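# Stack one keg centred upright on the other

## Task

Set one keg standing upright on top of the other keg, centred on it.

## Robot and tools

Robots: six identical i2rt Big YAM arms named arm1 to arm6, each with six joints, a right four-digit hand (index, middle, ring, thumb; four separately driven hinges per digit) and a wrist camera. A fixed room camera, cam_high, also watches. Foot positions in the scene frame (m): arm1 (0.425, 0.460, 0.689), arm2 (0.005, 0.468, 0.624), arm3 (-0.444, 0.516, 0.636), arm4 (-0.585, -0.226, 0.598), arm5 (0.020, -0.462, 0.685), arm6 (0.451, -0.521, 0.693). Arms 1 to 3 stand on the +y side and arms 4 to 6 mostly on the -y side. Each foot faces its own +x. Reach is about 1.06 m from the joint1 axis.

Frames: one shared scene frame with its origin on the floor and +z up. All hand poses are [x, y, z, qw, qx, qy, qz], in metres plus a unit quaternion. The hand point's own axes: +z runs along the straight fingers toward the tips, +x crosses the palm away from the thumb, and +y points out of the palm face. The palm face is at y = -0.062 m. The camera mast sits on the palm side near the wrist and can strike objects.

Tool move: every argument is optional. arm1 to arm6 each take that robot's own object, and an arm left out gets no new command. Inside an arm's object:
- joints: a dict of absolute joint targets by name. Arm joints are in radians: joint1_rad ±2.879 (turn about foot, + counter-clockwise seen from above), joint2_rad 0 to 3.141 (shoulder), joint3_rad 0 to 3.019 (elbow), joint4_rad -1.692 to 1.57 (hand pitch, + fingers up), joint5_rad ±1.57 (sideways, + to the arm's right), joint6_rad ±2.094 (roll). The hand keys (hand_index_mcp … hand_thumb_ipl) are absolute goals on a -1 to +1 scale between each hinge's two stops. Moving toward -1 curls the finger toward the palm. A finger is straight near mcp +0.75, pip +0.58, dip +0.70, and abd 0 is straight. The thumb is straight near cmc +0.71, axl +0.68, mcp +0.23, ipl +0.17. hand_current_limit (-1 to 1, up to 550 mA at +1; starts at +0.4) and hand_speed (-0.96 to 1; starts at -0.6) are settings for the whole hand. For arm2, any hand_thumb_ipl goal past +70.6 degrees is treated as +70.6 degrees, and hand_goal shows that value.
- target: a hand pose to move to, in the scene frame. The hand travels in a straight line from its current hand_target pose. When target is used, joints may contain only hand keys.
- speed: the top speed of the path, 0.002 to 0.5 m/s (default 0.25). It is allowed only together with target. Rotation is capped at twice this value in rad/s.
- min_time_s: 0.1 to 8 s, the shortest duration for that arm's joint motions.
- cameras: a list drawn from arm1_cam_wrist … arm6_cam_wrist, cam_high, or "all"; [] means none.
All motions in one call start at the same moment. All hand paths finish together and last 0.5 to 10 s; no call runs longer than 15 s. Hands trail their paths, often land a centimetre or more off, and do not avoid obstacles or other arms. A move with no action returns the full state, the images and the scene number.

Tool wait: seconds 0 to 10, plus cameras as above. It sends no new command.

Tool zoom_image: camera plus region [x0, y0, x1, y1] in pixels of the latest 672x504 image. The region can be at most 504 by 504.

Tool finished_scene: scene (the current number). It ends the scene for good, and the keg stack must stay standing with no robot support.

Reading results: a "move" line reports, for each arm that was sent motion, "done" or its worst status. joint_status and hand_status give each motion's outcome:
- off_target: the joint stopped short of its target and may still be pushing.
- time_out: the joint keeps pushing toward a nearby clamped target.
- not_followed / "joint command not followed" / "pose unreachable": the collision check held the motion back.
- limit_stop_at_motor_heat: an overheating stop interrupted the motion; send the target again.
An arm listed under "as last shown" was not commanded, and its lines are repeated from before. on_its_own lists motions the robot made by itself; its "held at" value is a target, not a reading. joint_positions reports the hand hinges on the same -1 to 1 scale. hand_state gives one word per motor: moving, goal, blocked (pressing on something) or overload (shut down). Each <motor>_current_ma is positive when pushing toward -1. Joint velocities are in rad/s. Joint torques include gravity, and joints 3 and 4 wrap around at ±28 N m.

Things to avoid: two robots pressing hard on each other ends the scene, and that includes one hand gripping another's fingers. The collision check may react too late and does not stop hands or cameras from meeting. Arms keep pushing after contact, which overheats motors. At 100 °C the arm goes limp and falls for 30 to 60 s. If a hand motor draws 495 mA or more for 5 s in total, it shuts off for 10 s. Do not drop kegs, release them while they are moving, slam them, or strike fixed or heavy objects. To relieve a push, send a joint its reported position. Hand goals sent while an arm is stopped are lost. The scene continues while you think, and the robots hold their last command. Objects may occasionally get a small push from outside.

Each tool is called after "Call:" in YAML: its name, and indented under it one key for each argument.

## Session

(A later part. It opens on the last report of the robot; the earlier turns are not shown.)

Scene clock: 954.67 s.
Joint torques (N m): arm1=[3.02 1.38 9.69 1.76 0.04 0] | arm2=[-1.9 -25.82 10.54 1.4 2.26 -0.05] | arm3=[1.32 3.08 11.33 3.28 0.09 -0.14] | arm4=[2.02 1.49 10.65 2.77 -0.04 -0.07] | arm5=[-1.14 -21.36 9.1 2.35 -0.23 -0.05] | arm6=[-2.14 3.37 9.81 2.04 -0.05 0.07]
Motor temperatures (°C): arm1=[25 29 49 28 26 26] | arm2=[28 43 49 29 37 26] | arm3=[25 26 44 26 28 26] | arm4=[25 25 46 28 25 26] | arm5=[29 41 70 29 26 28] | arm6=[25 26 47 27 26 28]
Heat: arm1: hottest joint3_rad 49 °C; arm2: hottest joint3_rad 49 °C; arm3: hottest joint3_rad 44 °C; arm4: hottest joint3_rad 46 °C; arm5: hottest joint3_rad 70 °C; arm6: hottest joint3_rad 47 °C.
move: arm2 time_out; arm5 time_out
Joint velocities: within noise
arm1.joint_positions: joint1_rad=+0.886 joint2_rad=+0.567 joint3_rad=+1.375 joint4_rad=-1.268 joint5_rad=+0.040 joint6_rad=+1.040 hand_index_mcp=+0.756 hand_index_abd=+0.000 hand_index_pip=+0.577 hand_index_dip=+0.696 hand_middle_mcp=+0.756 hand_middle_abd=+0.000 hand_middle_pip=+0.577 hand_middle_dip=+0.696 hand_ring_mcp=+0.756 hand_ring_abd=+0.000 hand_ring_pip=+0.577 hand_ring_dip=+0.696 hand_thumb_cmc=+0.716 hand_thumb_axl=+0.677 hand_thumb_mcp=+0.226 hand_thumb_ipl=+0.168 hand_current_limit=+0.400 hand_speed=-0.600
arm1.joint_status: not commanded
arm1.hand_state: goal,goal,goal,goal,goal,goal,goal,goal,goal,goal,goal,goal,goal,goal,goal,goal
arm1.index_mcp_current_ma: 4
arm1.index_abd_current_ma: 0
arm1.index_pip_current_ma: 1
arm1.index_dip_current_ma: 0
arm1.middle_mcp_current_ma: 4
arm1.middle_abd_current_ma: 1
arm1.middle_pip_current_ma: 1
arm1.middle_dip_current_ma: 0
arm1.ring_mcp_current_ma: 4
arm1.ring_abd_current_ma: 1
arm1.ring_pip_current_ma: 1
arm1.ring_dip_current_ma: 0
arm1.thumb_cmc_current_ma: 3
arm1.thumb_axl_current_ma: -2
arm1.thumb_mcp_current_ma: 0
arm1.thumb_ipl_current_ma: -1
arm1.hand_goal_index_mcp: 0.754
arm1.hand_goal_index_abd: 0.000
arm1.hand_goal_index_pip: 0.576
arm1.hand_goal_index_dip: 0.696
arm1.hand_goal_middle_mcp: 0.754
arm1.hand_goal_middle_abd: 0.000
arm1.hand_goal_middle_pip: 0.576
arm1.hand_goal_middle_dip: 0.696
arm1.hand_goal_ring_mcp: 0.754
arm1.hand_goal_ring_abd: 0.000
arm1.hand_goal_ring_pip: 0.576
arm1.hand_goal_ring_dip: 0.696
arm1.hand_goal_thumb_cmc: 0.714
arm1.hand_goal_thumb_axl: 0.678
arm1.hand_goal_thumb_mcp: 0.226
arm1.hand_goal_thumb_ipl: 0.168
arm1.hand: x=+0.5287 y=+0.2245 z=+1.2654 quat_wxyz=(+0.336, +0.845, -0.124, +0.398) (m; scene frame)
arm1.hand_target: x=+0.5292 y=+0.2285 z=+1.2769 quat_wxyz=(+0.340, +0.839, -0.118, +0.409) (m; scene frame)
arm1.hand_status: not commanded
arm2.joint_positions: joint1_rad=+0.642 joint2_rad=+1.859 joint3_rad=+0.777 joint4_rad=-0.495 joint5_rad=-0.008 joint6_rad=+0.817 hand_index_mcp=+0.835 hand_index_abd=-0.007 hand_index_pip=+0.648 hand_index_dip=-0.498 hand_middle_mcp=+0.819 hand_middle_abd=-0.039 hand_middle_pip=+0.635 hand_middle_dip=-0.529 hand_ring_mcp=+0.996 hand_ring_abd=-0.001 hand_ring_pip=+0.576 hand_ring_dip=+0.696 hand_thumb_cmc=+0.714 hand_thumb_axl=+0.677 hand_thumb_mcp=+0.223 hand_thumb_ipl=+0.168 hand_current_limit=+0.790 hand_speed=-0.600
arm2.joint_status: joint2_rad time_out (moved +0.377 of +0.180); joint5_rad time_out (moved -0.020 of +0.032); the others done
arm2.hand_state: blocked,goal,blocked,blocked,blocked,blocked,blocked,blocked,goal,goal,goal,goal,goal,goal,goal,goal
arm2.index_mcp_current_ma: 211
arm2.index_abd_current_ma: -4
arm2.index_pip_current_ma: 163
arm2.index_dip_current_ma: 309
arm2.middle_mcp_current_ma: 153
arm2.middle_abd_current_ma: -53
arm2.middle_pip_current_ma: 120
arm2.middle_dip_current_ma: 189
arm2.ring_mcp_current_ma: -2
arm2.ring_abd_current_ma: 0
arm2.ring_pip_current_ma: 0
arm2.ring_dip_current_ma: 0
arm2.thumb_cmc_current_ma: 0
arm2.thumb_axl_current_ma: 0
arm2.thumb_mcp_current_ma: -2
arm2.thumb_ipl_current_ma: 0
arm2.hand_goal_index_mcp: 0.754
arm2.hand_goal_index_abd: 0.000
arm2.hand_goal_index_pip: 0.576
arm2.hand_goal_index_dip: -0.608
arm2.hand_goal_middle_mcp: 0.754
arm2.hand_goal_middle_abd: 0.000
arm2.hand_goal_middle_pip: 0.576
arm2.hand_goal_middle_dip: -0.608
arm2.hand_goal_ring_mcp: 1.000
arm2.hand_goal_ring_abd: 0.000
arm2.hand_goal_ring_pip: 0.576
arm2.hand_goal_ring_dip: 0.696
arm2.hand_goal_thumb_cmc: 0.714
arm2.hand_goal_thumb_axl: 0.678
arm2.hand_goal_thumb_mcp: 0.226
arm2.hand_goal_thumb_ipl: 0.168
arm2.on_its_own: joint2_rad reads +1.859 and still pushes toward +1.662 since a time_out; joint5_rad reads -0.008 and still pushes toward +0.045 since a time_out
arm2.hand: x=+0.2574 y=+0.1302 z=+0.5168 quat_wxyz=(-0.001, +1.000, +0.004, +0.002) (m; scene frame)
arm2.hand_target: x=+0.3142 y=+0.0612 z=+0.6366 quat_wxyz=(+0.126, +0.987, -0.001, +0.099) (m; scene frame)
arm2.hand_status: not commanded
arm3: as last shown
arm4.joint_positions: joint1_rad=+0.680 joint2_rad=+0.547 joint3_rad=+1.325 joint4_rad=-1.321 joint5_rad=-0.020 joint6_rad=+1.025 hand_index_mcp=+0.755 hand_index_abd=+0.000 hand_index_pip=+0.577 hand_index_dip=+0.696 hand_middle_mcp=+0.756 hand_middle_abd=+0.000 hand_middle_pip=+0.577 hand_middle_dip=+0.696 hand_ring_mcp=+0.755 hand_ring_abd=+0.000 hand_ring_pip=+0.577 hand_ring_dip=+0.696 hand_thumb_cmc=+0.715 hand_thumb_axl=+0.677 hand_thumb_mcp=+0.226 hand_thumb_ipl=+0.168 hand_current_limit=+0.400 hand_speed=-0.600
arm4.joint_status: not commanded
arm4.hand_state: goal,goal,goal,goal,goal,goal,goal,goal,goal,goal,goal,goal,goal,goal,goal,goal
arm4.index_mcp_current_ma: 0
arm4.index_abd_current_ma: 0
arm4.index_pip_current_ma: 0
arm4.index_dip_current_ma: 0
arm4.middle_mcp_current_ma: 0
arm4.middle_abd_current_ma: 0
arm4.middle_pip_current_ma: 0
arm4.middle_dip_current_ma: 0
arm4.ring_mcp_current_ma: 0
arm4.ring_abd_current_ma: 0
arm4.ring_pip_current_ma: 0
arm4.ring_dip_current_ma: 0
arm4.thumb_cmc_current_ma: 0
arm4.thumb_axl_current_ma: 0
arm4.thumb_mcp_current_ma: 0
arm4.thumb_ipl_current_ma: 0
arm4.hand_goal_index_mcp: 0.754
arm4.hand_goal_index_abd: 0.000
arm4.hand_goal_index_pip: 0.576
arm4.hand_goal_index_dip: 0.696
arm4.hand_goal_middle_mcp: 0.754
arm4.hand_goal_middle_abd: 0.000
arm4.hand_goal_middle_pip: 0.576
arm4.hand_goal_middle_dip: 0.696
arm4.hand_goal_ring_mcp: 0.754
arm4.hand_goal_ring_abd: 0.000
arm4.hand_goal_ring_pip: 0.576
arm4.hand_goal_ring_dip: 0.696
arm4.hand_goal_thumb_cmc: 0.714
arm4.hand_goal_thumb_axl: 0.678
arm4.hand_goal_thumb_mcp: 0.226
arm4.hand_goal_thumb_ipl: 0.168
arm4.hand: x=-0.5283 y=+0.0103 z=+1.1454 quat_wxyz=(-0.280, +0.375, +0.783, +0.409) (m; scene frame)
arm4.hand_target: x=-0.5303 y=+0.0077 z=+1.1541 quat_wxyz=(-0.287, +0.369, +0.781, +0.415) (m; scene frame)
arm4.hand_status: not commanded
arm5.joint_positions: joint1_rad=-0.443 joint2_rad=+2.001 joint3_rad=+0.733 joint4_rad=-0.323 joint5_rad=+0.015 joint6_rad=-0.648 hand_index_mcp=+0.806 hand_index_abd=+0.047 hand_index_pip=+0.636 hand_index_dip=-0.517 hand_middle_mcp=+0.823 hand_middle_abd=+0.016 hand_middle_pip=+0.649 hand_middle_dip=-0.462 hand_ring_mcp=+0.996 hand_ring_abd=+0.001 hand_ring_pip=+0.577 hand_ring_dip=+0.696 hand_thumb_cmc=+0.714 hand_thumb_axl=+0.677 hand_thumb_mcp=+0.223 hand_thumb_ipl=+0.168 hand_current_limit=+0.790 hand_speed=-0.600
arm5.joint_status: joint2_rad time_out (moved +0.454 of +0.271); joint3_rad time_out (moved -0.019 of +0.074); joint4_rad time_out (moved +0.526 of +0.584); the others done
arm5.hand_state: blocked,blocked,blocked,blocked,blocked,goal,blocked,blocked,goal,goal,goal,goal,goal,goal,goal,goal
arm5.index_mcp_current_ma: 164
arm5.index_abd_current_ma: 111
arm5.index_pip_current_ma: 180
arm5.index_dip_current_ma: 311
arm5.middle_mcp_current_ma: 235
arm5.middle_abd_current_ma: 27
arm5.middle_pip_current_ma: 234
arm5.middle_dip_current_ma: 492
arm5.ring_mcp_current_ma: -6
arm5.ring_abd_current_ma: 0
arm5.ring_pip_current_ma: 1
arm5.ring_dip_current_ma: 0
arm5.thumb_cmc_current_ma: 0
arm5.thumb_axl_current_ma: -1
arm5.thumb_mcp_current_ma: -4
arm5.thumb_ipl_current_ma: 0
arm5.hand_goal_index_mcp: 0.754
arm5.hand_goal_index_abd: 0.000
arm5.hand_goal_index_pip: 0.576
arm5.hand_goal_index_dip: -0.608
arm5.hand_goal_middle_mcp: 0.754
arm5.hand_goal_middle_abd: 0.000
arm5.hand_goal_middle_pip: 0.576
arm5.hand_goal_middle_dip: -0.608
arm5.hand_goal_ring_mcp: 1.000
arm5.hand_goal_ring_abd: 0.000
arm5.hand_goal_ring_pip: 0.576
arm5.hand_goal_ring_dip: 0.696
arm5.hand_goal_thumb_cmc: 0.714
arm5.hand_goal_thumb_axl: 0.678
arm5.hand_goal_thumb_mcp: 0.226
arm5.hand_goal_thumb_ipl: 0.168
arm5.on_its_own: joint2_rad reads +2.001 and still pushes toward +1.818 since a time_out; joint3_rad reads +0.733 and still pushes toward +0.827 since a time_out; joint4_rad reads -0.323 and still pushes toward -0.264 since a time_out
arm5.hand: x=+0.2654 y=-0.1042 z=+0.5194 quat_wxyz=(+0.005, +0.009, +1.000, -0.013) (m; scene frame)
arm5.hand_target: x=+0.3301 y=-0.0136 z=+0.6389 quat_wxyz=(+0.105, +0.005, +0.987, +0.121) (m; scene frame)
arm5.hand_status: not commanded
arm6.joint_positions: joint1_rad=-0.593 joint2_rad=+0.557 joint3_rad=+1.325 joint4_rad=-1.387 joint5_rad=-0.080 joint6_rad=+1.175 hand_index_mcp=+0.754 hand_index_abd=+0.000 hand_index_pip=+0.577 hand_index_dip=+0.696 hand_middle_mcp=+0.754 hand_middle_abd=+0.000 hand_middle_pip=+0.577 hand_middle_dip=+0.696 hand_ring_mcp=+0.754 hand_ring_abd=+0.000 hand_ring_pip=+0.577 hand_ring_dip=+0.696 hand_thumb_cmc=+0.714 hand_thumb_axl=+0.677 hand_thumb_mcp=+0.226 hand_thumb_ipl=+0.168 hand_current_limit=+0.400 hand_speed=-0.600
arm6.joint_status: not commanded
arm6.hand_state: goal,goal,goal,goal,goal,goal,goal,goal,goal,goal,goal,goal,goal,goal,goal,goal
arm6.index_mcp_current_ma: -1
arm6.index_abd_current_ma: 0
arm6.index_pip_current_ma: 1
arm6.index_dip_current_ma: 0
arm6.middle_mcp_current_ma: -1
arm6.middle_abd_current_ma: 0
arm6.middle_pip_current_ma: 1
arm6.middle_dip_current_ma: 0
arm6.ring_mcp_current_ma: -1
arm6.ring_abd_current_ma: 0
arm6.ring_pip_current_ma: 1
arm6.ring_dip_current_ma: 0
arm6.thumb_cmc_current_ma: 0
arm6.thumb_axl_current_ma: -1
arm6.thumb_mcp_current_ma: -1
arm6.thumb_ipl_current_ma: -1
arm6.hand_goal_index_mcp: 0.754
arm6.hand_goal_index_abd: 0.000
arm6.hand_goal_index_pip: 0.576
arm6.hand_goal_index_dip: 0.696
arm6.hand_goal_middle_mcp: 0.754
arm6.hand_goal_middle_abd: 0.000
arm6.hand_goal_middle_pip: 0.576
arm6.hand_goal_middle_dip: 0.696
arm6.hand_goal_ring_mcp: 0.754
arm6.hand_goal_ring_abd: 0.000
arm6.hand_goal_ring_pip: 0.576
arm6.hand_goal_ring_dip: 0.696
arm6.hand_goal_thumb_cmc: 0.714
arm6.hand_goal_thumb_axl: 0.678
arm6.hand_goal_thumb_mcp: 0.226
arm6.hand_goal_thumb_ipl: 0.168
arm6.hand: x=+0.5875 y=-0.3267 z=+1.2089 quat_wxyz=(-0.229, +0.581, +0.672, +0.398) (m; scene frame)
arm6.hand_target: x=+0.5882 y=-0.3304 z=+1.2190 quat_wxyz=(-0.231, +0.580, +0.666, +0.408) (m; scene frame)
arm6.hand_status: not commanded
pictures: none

Call:
move:
  arm2: {"joints":{"joint1_rad":0.6365,"joint2_rad":2.0,"joint3_rad":0.86,"joint4_rad":-0.183,"joint5_rad":0.045,"joint6_rad":0.8145},"min_time_s":3}
  arm5: {"joints":{"joint1_rad":-0.434,"joint2_rad":2.17,"joint3_rad":0.86,"joint4_rad":-0.018,"joint5_rad":0.0,"joint6_rad":-0.647},"min_time_s":3}

Scene clock: 1014.50 s.
Joint torques (N m): arm1=[2.96 1.38 9.68 1.76 0.03 0] | arm2=[-1.85 -24.06 7.5 1.02 1.97 -0.03] | arm3=[1.49 2.9 11.03 2.74 0.13 -0.18] | arm4=[1.96 1.2 10.71 2.65 -0.04 -0.06] | arm5=[0.5 -20.07 4 2.18 -0.27 -0.01] | arm6=[-2.2 3.25 9.88 2.03 -0.05 0.06]
Motor temperatures (°C): arm1=[25 29 49 28 26 26] | arm2=[28 43 46 29 41 26] | arm3=[25 26 44 26 28 26] | arm4=[25 25 46 28 25 26] | arm5=[29 43 53 29 26 28] | arm6=[25 26 48 27 26 28]
Heat: arm1: hottest joint3_rad 49 °C; arm2: hottest joint3_rad 46 °C; arm3: hottest joint3_rad 44 °C; arm4: hottest joint3_rad 46 °C; arm5: hottest joint3_rad 53 °C; arm6: hottest joint3_rad 48 °C.
move: arm2 time_out; arm5 time_out
Joint velocities: within noise
arm1, arm4, arm6: as last shown
arm2.joint_positions: joint1_rad=+0.644 joint2_rad=+2.159 joint3_rad=+0.790 joint4_rad=-0.206 joint5_rad=+0.000 joint6_rad=+0.818 hand_index_mcp=+0.834 hand_index_abd=-0.001 hand_index_pip=+0.648 hand_index_dip=-0.506 hand_middle_mcp=+0.821 hand_middle_abd=-0.034 hand_middle_pip=+0.639 hand_middle_dip=-0.518 hand_ring_mcp=+0.996 hand_ring_abd=-0.001 hand_ring_pip=+0.576 hand_ring_dip=+0.696 hand_thumb_cmc=+0.714 hand_thumb_axl=+0.677 hand_thumb_mcp=+0.223 hand_thumb_ipl=+0.168 hand_current_limit=+0.790 hand_speed=-0.600
arm2.joint_status: joint2_rad time_out (moved +0.300 of +0.141); joint5_rad time_out (moved +0.007 of +0.053); the others done
arm2.hand_state: blocked,goal,blocked,blocked,blocked,blocked,blocked,blocked,goal,goal,goal,goal,goal,goal,goal,goal
arm2.index_mcp_current_ma: 206
arm2.index_abd_current_ma: 0
arm2.index_pip_current_ma: 163
arm2.index_dip_current_ma: 276
arm2.middle_mcp_current_ma: 158
arm2.middle_abd_current_ma: -43
arm2.middle_pip_current_ma: 132
arm2.middle_dip_current_ma: 231
arm2.ring_mcp_current_ma: -2
arm2.ring_abd_current_ma: 0
arm2.ring_pip_current_ma: 0
arm2.ring_dip_current_ma: 0
arm2.thumb_cmc_current_ma: 0
arm2.thumb_axl_current_ma: 0
arm2.thumb_mcp_current_ma: -2
arm2.thumb_ipl_current_ma: 0
arm2.hand_goal_index_mcp: 0.754
arm2.hand_goal_index_abd: 0.000
arm2.hand_goal_index_pip: 0.576
arm2.hand_goal_index_dip: -0.608
arm2.hand_goal_middle_mcp: 0.754
arm2.hand_goal_middle_abd: 0.000
arm2.hand_goal_middle_pip: 0.576
arm2.hand_goal_middle_dip: -0.608
arm2.hand_goal_ring_mcp: 1.000
arm2.hand_goal_ring_abd: 0.000
arm2.hand_goal_ring_pip: 0.576
arm2.hand_goal_ring_dip: 0.696
arm2.hand_goal_thumb_cmc: 0.714
arm2.hand_goal_thumb_axl: 0.678
arm2.hand_goal_thumb_mcp: 0.226
arm2.hand_goal_thumb_ipl: 0.168
arm2.on_its_own: joint2_rad reads +2.159 and still pushes toward +2.000 since a time_out; joint5_rad reads +0.000 and still pushes toward +0.045 since a time_out
arm2.hand: x=+0.2517 y=+0.1346 z=+0.4140 quat_wxyz=(+0.003, +1.000, +0.004, +0.001) (m; scene frame)
arm2.hand_target: x=+0.3133 y=+0.0625 z=+0.5023 quat_wxyz=(+0.105, +0.992, -0.001, +0.077) (m; scene frame)
arm2.hand_status: not commanded
arm3.joint_positions: joint1_rad=+0.150 joint2_rad=+0.607 joint3_rad=+1.465 joint4_rad=-1.202 joint5_rad=+0.080 joint6_rad=+1.175 hand_index_mcp=+0.755 hand_index_abd=+0.001 hand_index_pip=+0.577 hand_index_dip=+0.696 hand_middle_mcp=+0.755 hand_middle_abd=+0.001 hand_middle_pip=+0.577 hand_middle_dip=+0.696 hand_ring_mcp=+0.755 hand_ring_abd=+0.001 hand_ring_pip=+0.577 hand_ring_dip=+0.696 hand_thumb_cmc=+0.715 hand_thumb_axl=+0.677 hand_thumb_mcp=+0.226 hand_thumb_ipl=+0.168 hand_current_limit=+0.400 hand_speed=-0.600
arm3.joint_status: not commanded
arm3.hand_state: goal,goal,goal,goal,goal,goal,goal,goal,goal,goal,goal,goal,goal,goal,goal,goal
arm3.index_mcp_current_ma: 4
arm3.index_abd_current_ma: 3
arm3.index_pip_current_ma: 3
arm3.index_dip_current_ma: 0
arm3.middle_mcp_current_ma: 3
arm3.middle_abd_current_ma: 3
arm3.middle_pip_current_ma: 3
arm3.middle_dip_current_ma: 0
arm3.ring_mcp_current_ma: 3
arm3.ring_abd_current_ma: 2
arm3.ring_pip_current_ma: 3
arm3.ring_dip_current_ma: 0
arm3.thumb_cmc_current_ma: 2
arm3.thumb_axl_current_ma: -3
arm3.thumb_mcp_current_ma: -1
arm3.thumb_ipl_current_ma: -2
arm3.hand_goal_index_mcp: 0.754
arm3.hand_goal_index_abd: 0.000
arm3.hand_goal_index_pip: 0.576
arm3.hand_goal_index_dip: 0.696
arm3.hand_goal_middle_mcp: 0.754
arm3.hand_goal_middle_abd: 0.000
arm3.hand_goal_middle_pip: 0.576
arm3.hand_goal_middle_dip: 0.696
arm3.hand_goal_ring_mcp: 0.754
arm3.hand_goal_ring_abd: 0.000
arm3.hand_goal_ring_pip: 0.576
arm3.hand_goal_ring_dip: 0.696
arm3.hand_goal_thumb_cmc: 0.714
arm3.hand_goal_thumb_axl: 0.678
arm3.hand_goal_thumb_mcp: 0.226
arm3.hand_goal_thumb_ipl: 0.168
arm3.hand: x=-0.5551 y=+0.2927 z=+1.2574 quat_wxyz=(+0.500, +0.660, -0.480, +0.291) (m; scene frame)
arm3.hand_target: x=-0.5551 y=+0.2979 z=+1.2725 quat_wxyz=(+0.512, +0.651, -0.474, +0.299) (m; scene frame)
arm3.hand_status: not commanded
arm5.joint_positions: joint1_rad=-0.443 joint2_rad=+2.324 joint3_rad=+0.811 joint4_rad=-0.067 joint5_rad=+0.007 joint6_rad=-0.648 hand_index_mcp=+0.804 hand_index_abd=+0.047 hand_index_pip=+0.637 hand_index_dip=-0.505 hand_middle_mcp=+0.824 hand_middle_abd=+0.016 hand_middle_pip=+0.649 hand_middle_dip=-0.472 hand_ring_mcp=+0.996 hand_ring_abd=+0.001 hand_ring_pip=+0.577 hand_ring_dip=+0.696 hand_thumb_cmc=+0.714 hand_thumb_axl=+0.677 hand_thumb_mcp=+0.223 hand_thumb_ipl=+0.168 hand_current_limit=+0.790 hand_speed=-0.600
arm5.joint_status: joint2_rad time_out (moved +0.323 of +0.169); the others done
arm5.hand_state: blocked,blocked,blocked,blocked,blocked,goal,blocked,blocked,goal,goal,goal,goal,goal,goal,goal,goal
arm5.index_mcp_current_ma: 154
arm5.index_abd_current_ma: 111
arm5.index_pip_current_ma: 186
arm5.index_dip_current_ma: 368
arm5.middle_mcp_current_ma: 238
arm5.middle_abd_current_ma: 27
arm5.middle_pip_current_ma: 234
arm5.middle_dip_current_ma: 492
arm5.ring_mcp_current_ma: -6
arm5.ring_abd_current_ma: 0
arm5.ring_pip_current_ma: 1
arm5.ring_dip_current_ma: 0
arm5.thumb_cmc_current_ma: 0
arm5.thumb_axl_current_ma: -1
arm5.thumb_mcp_current_ma: -5
arm5.thumb_ipl_current_ma: 0
arm5.hand_goal_index_mcp: 0.754
arm5.hand_goal_index_abd: 0.000
arm5.hand_goal_index_pip: 0.576
arm5.hand_goal_index_dip: -0.608
arm5.hand_goal_middle_mcp: 0.754
arm5.hand_goal_middle_abd: 0.000
arm5.hand_goal_middle_pip: 0.576
arm5.hand_goal_middle_dip: -0.608
arm5.hand_goal_ring_mcp: 1.000
arm5.hand_goal_ring_abd: 0.000
arm5.hand_goal_ring_pip: 0.576
arm5.hand_goal_ring_dip: 0.696
arm5.hand_goal_thumb_cmc: 0.714
arm5.hand_goal_thumb_axl: 0.678
arm5.hand_goal_thumb_mcp: 0.226
arm5.hand_goal_thumb_ipl: 0.168
arm5.on_its_own: joint2_rad reads +2.324 and still pushes toward +2.170 since a time_out
arm5.hand: x=+0.2652 y=-0.1040 z=+0.4175 quat_wxyz=(+0.005, +0.009, +1.000, -0.007) (m; scene frame)
arm5.hand_target: x=+0.3189 y=-0.0243 z=+0.5024 quat_wxyz=(+0.079, +0.004, +0.992, +0.095) (m; scene frame)
arm5.hand_status: not commanded
pictures: none

Call:
move:
  arm2: {"joints":{"joint1_rad":0.6365,"joint2_rad":2.17,"joint3_rad":0.774,"joint4_rad":-0.17,"joint5_rad":0.0,"joint6_rad":0.8145},"min_time_s":3}
  arm5: {"joints":{"joint1_rad":-0.434,"joint2_rad":2.354,"joint3_rad":0.791,"joint4_rad":-0.008,"joint5_rad":0.0,"joint6_rad":-0.647},"min_time_s":3}
  cameras: ["cam_high", "arm1_cam_wrist", "arm4_cam_wrist"]

Scene clock: 1029.97 s.
Joint torques (N m): arm1=[3.08 1.38 9.68 1.74 0.03 0] | arm2=[-1.9 -12.4 1.37 0.57 0.59 -0.04] | arm3=[1.08 3.6 11.25 2.84 0.11 -0.23] | arm4=[2.14 1.26 10.52 2.59 -0.05 -0.08] | arm5=[-0.21 -9.82 0.06 0.87 -0.31 -0.03] | arm6=[-1.96 3.08 9.84 2.03 -0.02 0.06]
Motor temperatures (°C): arm1=[25 29 49 28 26 26] | arm2=[28 43 44 29 41 26] | arm3=[25 26 44 26 28 26] | arm4=[25 25 46 28 25 26] | arm5=[29 44 50 29 26 28] | arm6=[25 26 48 27 26 28]
Heat: arm1: hottest joint3_rad 49 °C; arm2: hottest joint3_rad 44 °C; arm3: hottest joint3_rad 44 °C; arm4: hottest joint3_rad 46 °C; arm5: hottest joint3_rad 50 °C; arm6: hottest joint3_rad 48 °C.
move: arm2 done; arm5 done
Joint velocities: within noise
arm1, arm3, arm4, arm6: as last shown
arm2.joint_positions: joint1_rad=+0.645 joint2_rad=+2.175 joint3_rad=+0.779 joint4_rad=-0.182 joint5_rad=-0.013 joint6_rad=+0.818 hand_index_mcp=+0.775 hand_index_abd=+0.005 hand_index_pip=+0.592 hand_index_dip=-0.594 hand_middle_mcp=+0.781 hand_middle_abd=-0.009 hand_middle_pip=+0.596 hand_middle_dip=-0.590 hand_ring_mcp=+0.996 hand_ring_abd=-0.001 hand_ring_pip=+0.576 hand_ring_dip=+0.696 hand_thumb_cmc=+0.714 hand_thumb_axl=+0.677 hand_thumb_mcp=+0.223 hand_thumb_ipl=+0.168 hand_current_limit=+0.790 hand_speed=-0.600
arm2.joint_status: all done
arm2.hand_state: blocked,goal,goal,goal,blocked,goal,goal,goal,goal,goal,goal,goal,goal,goal,goal,goal
arm2.index_mcp_current_ma: 28
arm2.index_abd_current_ma: 3
arm2.index_pip_current_ma: 17
arm2.index_dip_current_ma: 14
arm2.middle_mcp_current_ma: 41
arm2.middle_abd_current_ma: -5
arm2.middle_pip_current_ma: 23
arm2.middle_dip_current_ma: 20
arm2.ring_mcp_current_ma: -2
arm2.ring_abd_current_ma: 0
arm2.ring_pip_current_ma: 0
arm2.ring_dip_current_ma: 0
arm2.thumb_cmc_current_ma: 0
arm2.thumb_axl_current_ma: 0
arm2.thumb_mcp_current_ma: -2
arm2.thumb_ipl_current_ma: 0
arm2.hand_goal_index_mcp: 0.754
arm2.hand_goal_index_abd: 0.000
arm2.hand_goal_index_pip: 0.576
arm2.hand_goal_index_dip: -0.608
arm2.hand_goal_middle_mcp: 0.754
arm2.hand_goal_middle_abd: 0.000
arm2.hand_goal_middle_pip: 0.576
arm2.hand_goal_middle_dip: -0.608
arm2.hand_goal_ring_mcp: 1.000
arm2.hand_goal_ring_abd: 0.000
arm2.hand_goal_ring_pip: 0.576
arm2.hand_goal_ring_dip: 0.696
arm2.hand_goal_thumb_cmc: 0.714
arm2.hand_goal_thumb_axl: 0.678
arm2.hand_goal_thumb_mcp: 0.226
arm2.hand_goal_thumb_ipl: 0.168
arm2.hand: x=+0.2486 y=+0.1407 z=+0.4067 quat_wxyz=(-0.003, +1.000, +0.005, +0.004) (m; scene frame)
arm2.hand_target: x=+0.2461 y=+0.1357 z=+0.4096 quat_wxyz=(+0.006, +1.000, +0.002, +0.004) (m; scene frame)
arm2.hand_status: not commanded
arm5.joint_positions: joint1_rad=-0.444 joint2_rad=+2.350 joint3_rad=+0.794 joint4_rad=-0.020 joint5_rad=+0.007 joint6_rad=-0.648 hand_index_mcp=+0.760 hand_index_abd=+0.008 hand_index_pip=+0.581 hand_index_dip=-0.603 hand_middle_mcp=+0.768 hand_middle_abd=+0.006 hand_middle_pip=+0.590 hand_middle_dip=-0.595 hand_ring_mcp=+0.996 hand_ring_abd=+0.001 hand_ring_pip=+0.577 hand_ring_dip=+0.696 hand_thumb_cmc=+0.714 hand_thumb_axl=+0.677 hand_thumb_mcp=+0.223 hand_thumb_ipl=+0.168 hand_current_limit=+0.790 hand_speed=-0.600
arm5.joint_status: all done
arm5.hand_state: goal,goal,goal,goal,goal,goal,goal,goal,goal,goal,goal,goal,goal,goal,goal,goal
arm5.index_mcp_current_ma: 11
arm5.index_abd_current_ma: 11
arm5.index_pip_current_ma: 7
arm5.index_dip_current_ma: 8
arm5.middle_mcp_current_ma: 31
arm5.middle_abd_current_ma: 8
arm5.middle_pip_current_ma: 27
arm5.middle_dip_current_ma: 25
arm5.ring_mcp_current_ma: -6
arm5.ring_abd_current_ma: 0
arm5.ring_pip_current_ma: 1
arm5.ring_dip_current_ma: 0
arm5.thumb_cmc_current_ma: 0
arm5.thumb_axl_current_ma: -1
arm5.thumb_mcp_current_ma: -5
arm5.thumb_ipl_current_ma: 0
arm5.hand_goal_index_mcp: 0.754
arm5.hand_goal_index_abd: 0.000
arm5.hand_goal_index_pip: 0.576
arm5.hand_goal_index_dip: -0.608
arm5.hand_goal_middle_mcp: 0.754
arm5.hand_goal_middle_abd: 0.000
arm5.hand_goal_middle_pip: 0.576
arm5.hand_goal_middle_dip: -0.608
arm5.hand_goal_ring_mcp: 1.000
arm5.hand_goal_ring_abd: 0.000
arm5.hand_goal_ring_pip: 0.576
arm5.hand_goal_ring_dip: 0.696
arm5.hand_goal_thumb_cmc: 0.714
arm5.hand_goal_thumb_axl: 0.678
arm5.hand_goal_thumb_mcp: 0.226
arm5.hand_goal_thumb_ipl: 0.168
arm5.hand: x=+0.2597 y=-0.1113 z=+0.4093 quat_wxyz=(+0.007, +0.009, +1.000, -0.005) (m; scene frame)
arm5.hand_target: x=+0.2549 y=-0.1090 z=+0.4084 quat_wxyz=(+0.005, +0.005, +1.000, -0.001) (m; scene frame)
arm5.hand_status: not commanded
pictures: arm1_cam_wrist, arm4_cam_wrist, cam_high
camera_calibration:
arm1_cam_wrist: T_world_to_cam=[[-0.794947, -0.543483, -0.269603, 0.917233], [-0.483715, 0.836018, -0.259025, 0.350083], [0.366169, -0.0755002, -0.927481, 1.12162], [0, 0, 0, 1]] pos_world=[0.48779, 0.290507, 1.37825]
arm4_cam_wrist: T_world_to_cam=[[0.95564, -0.00353343, -0.294517, 0.879956], [-0.0507631, -0.986941, -0.152874, 0.105137], [-0.290131, 0.161043, -0.943339, 1.04937], [0, 0, 0, 1]] pos_world=[-0.531129, -0.0621193, 1.26514]

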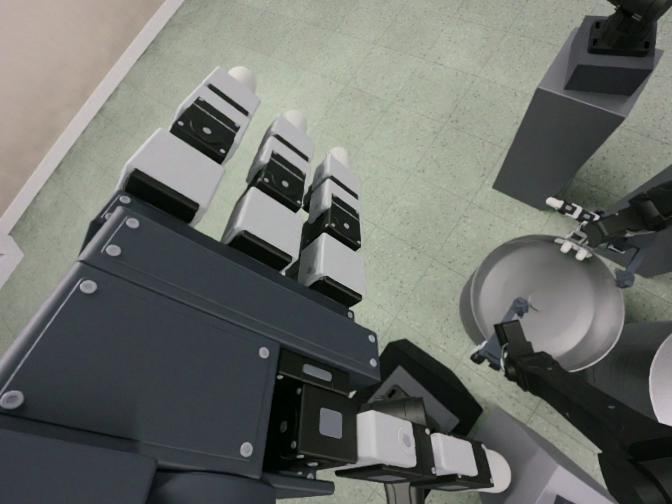

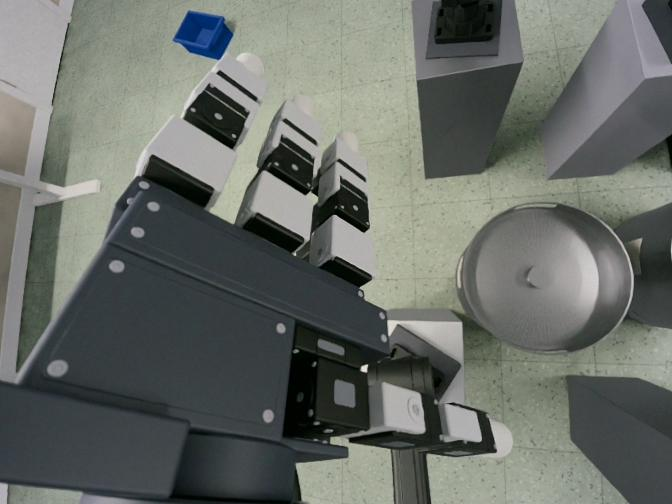

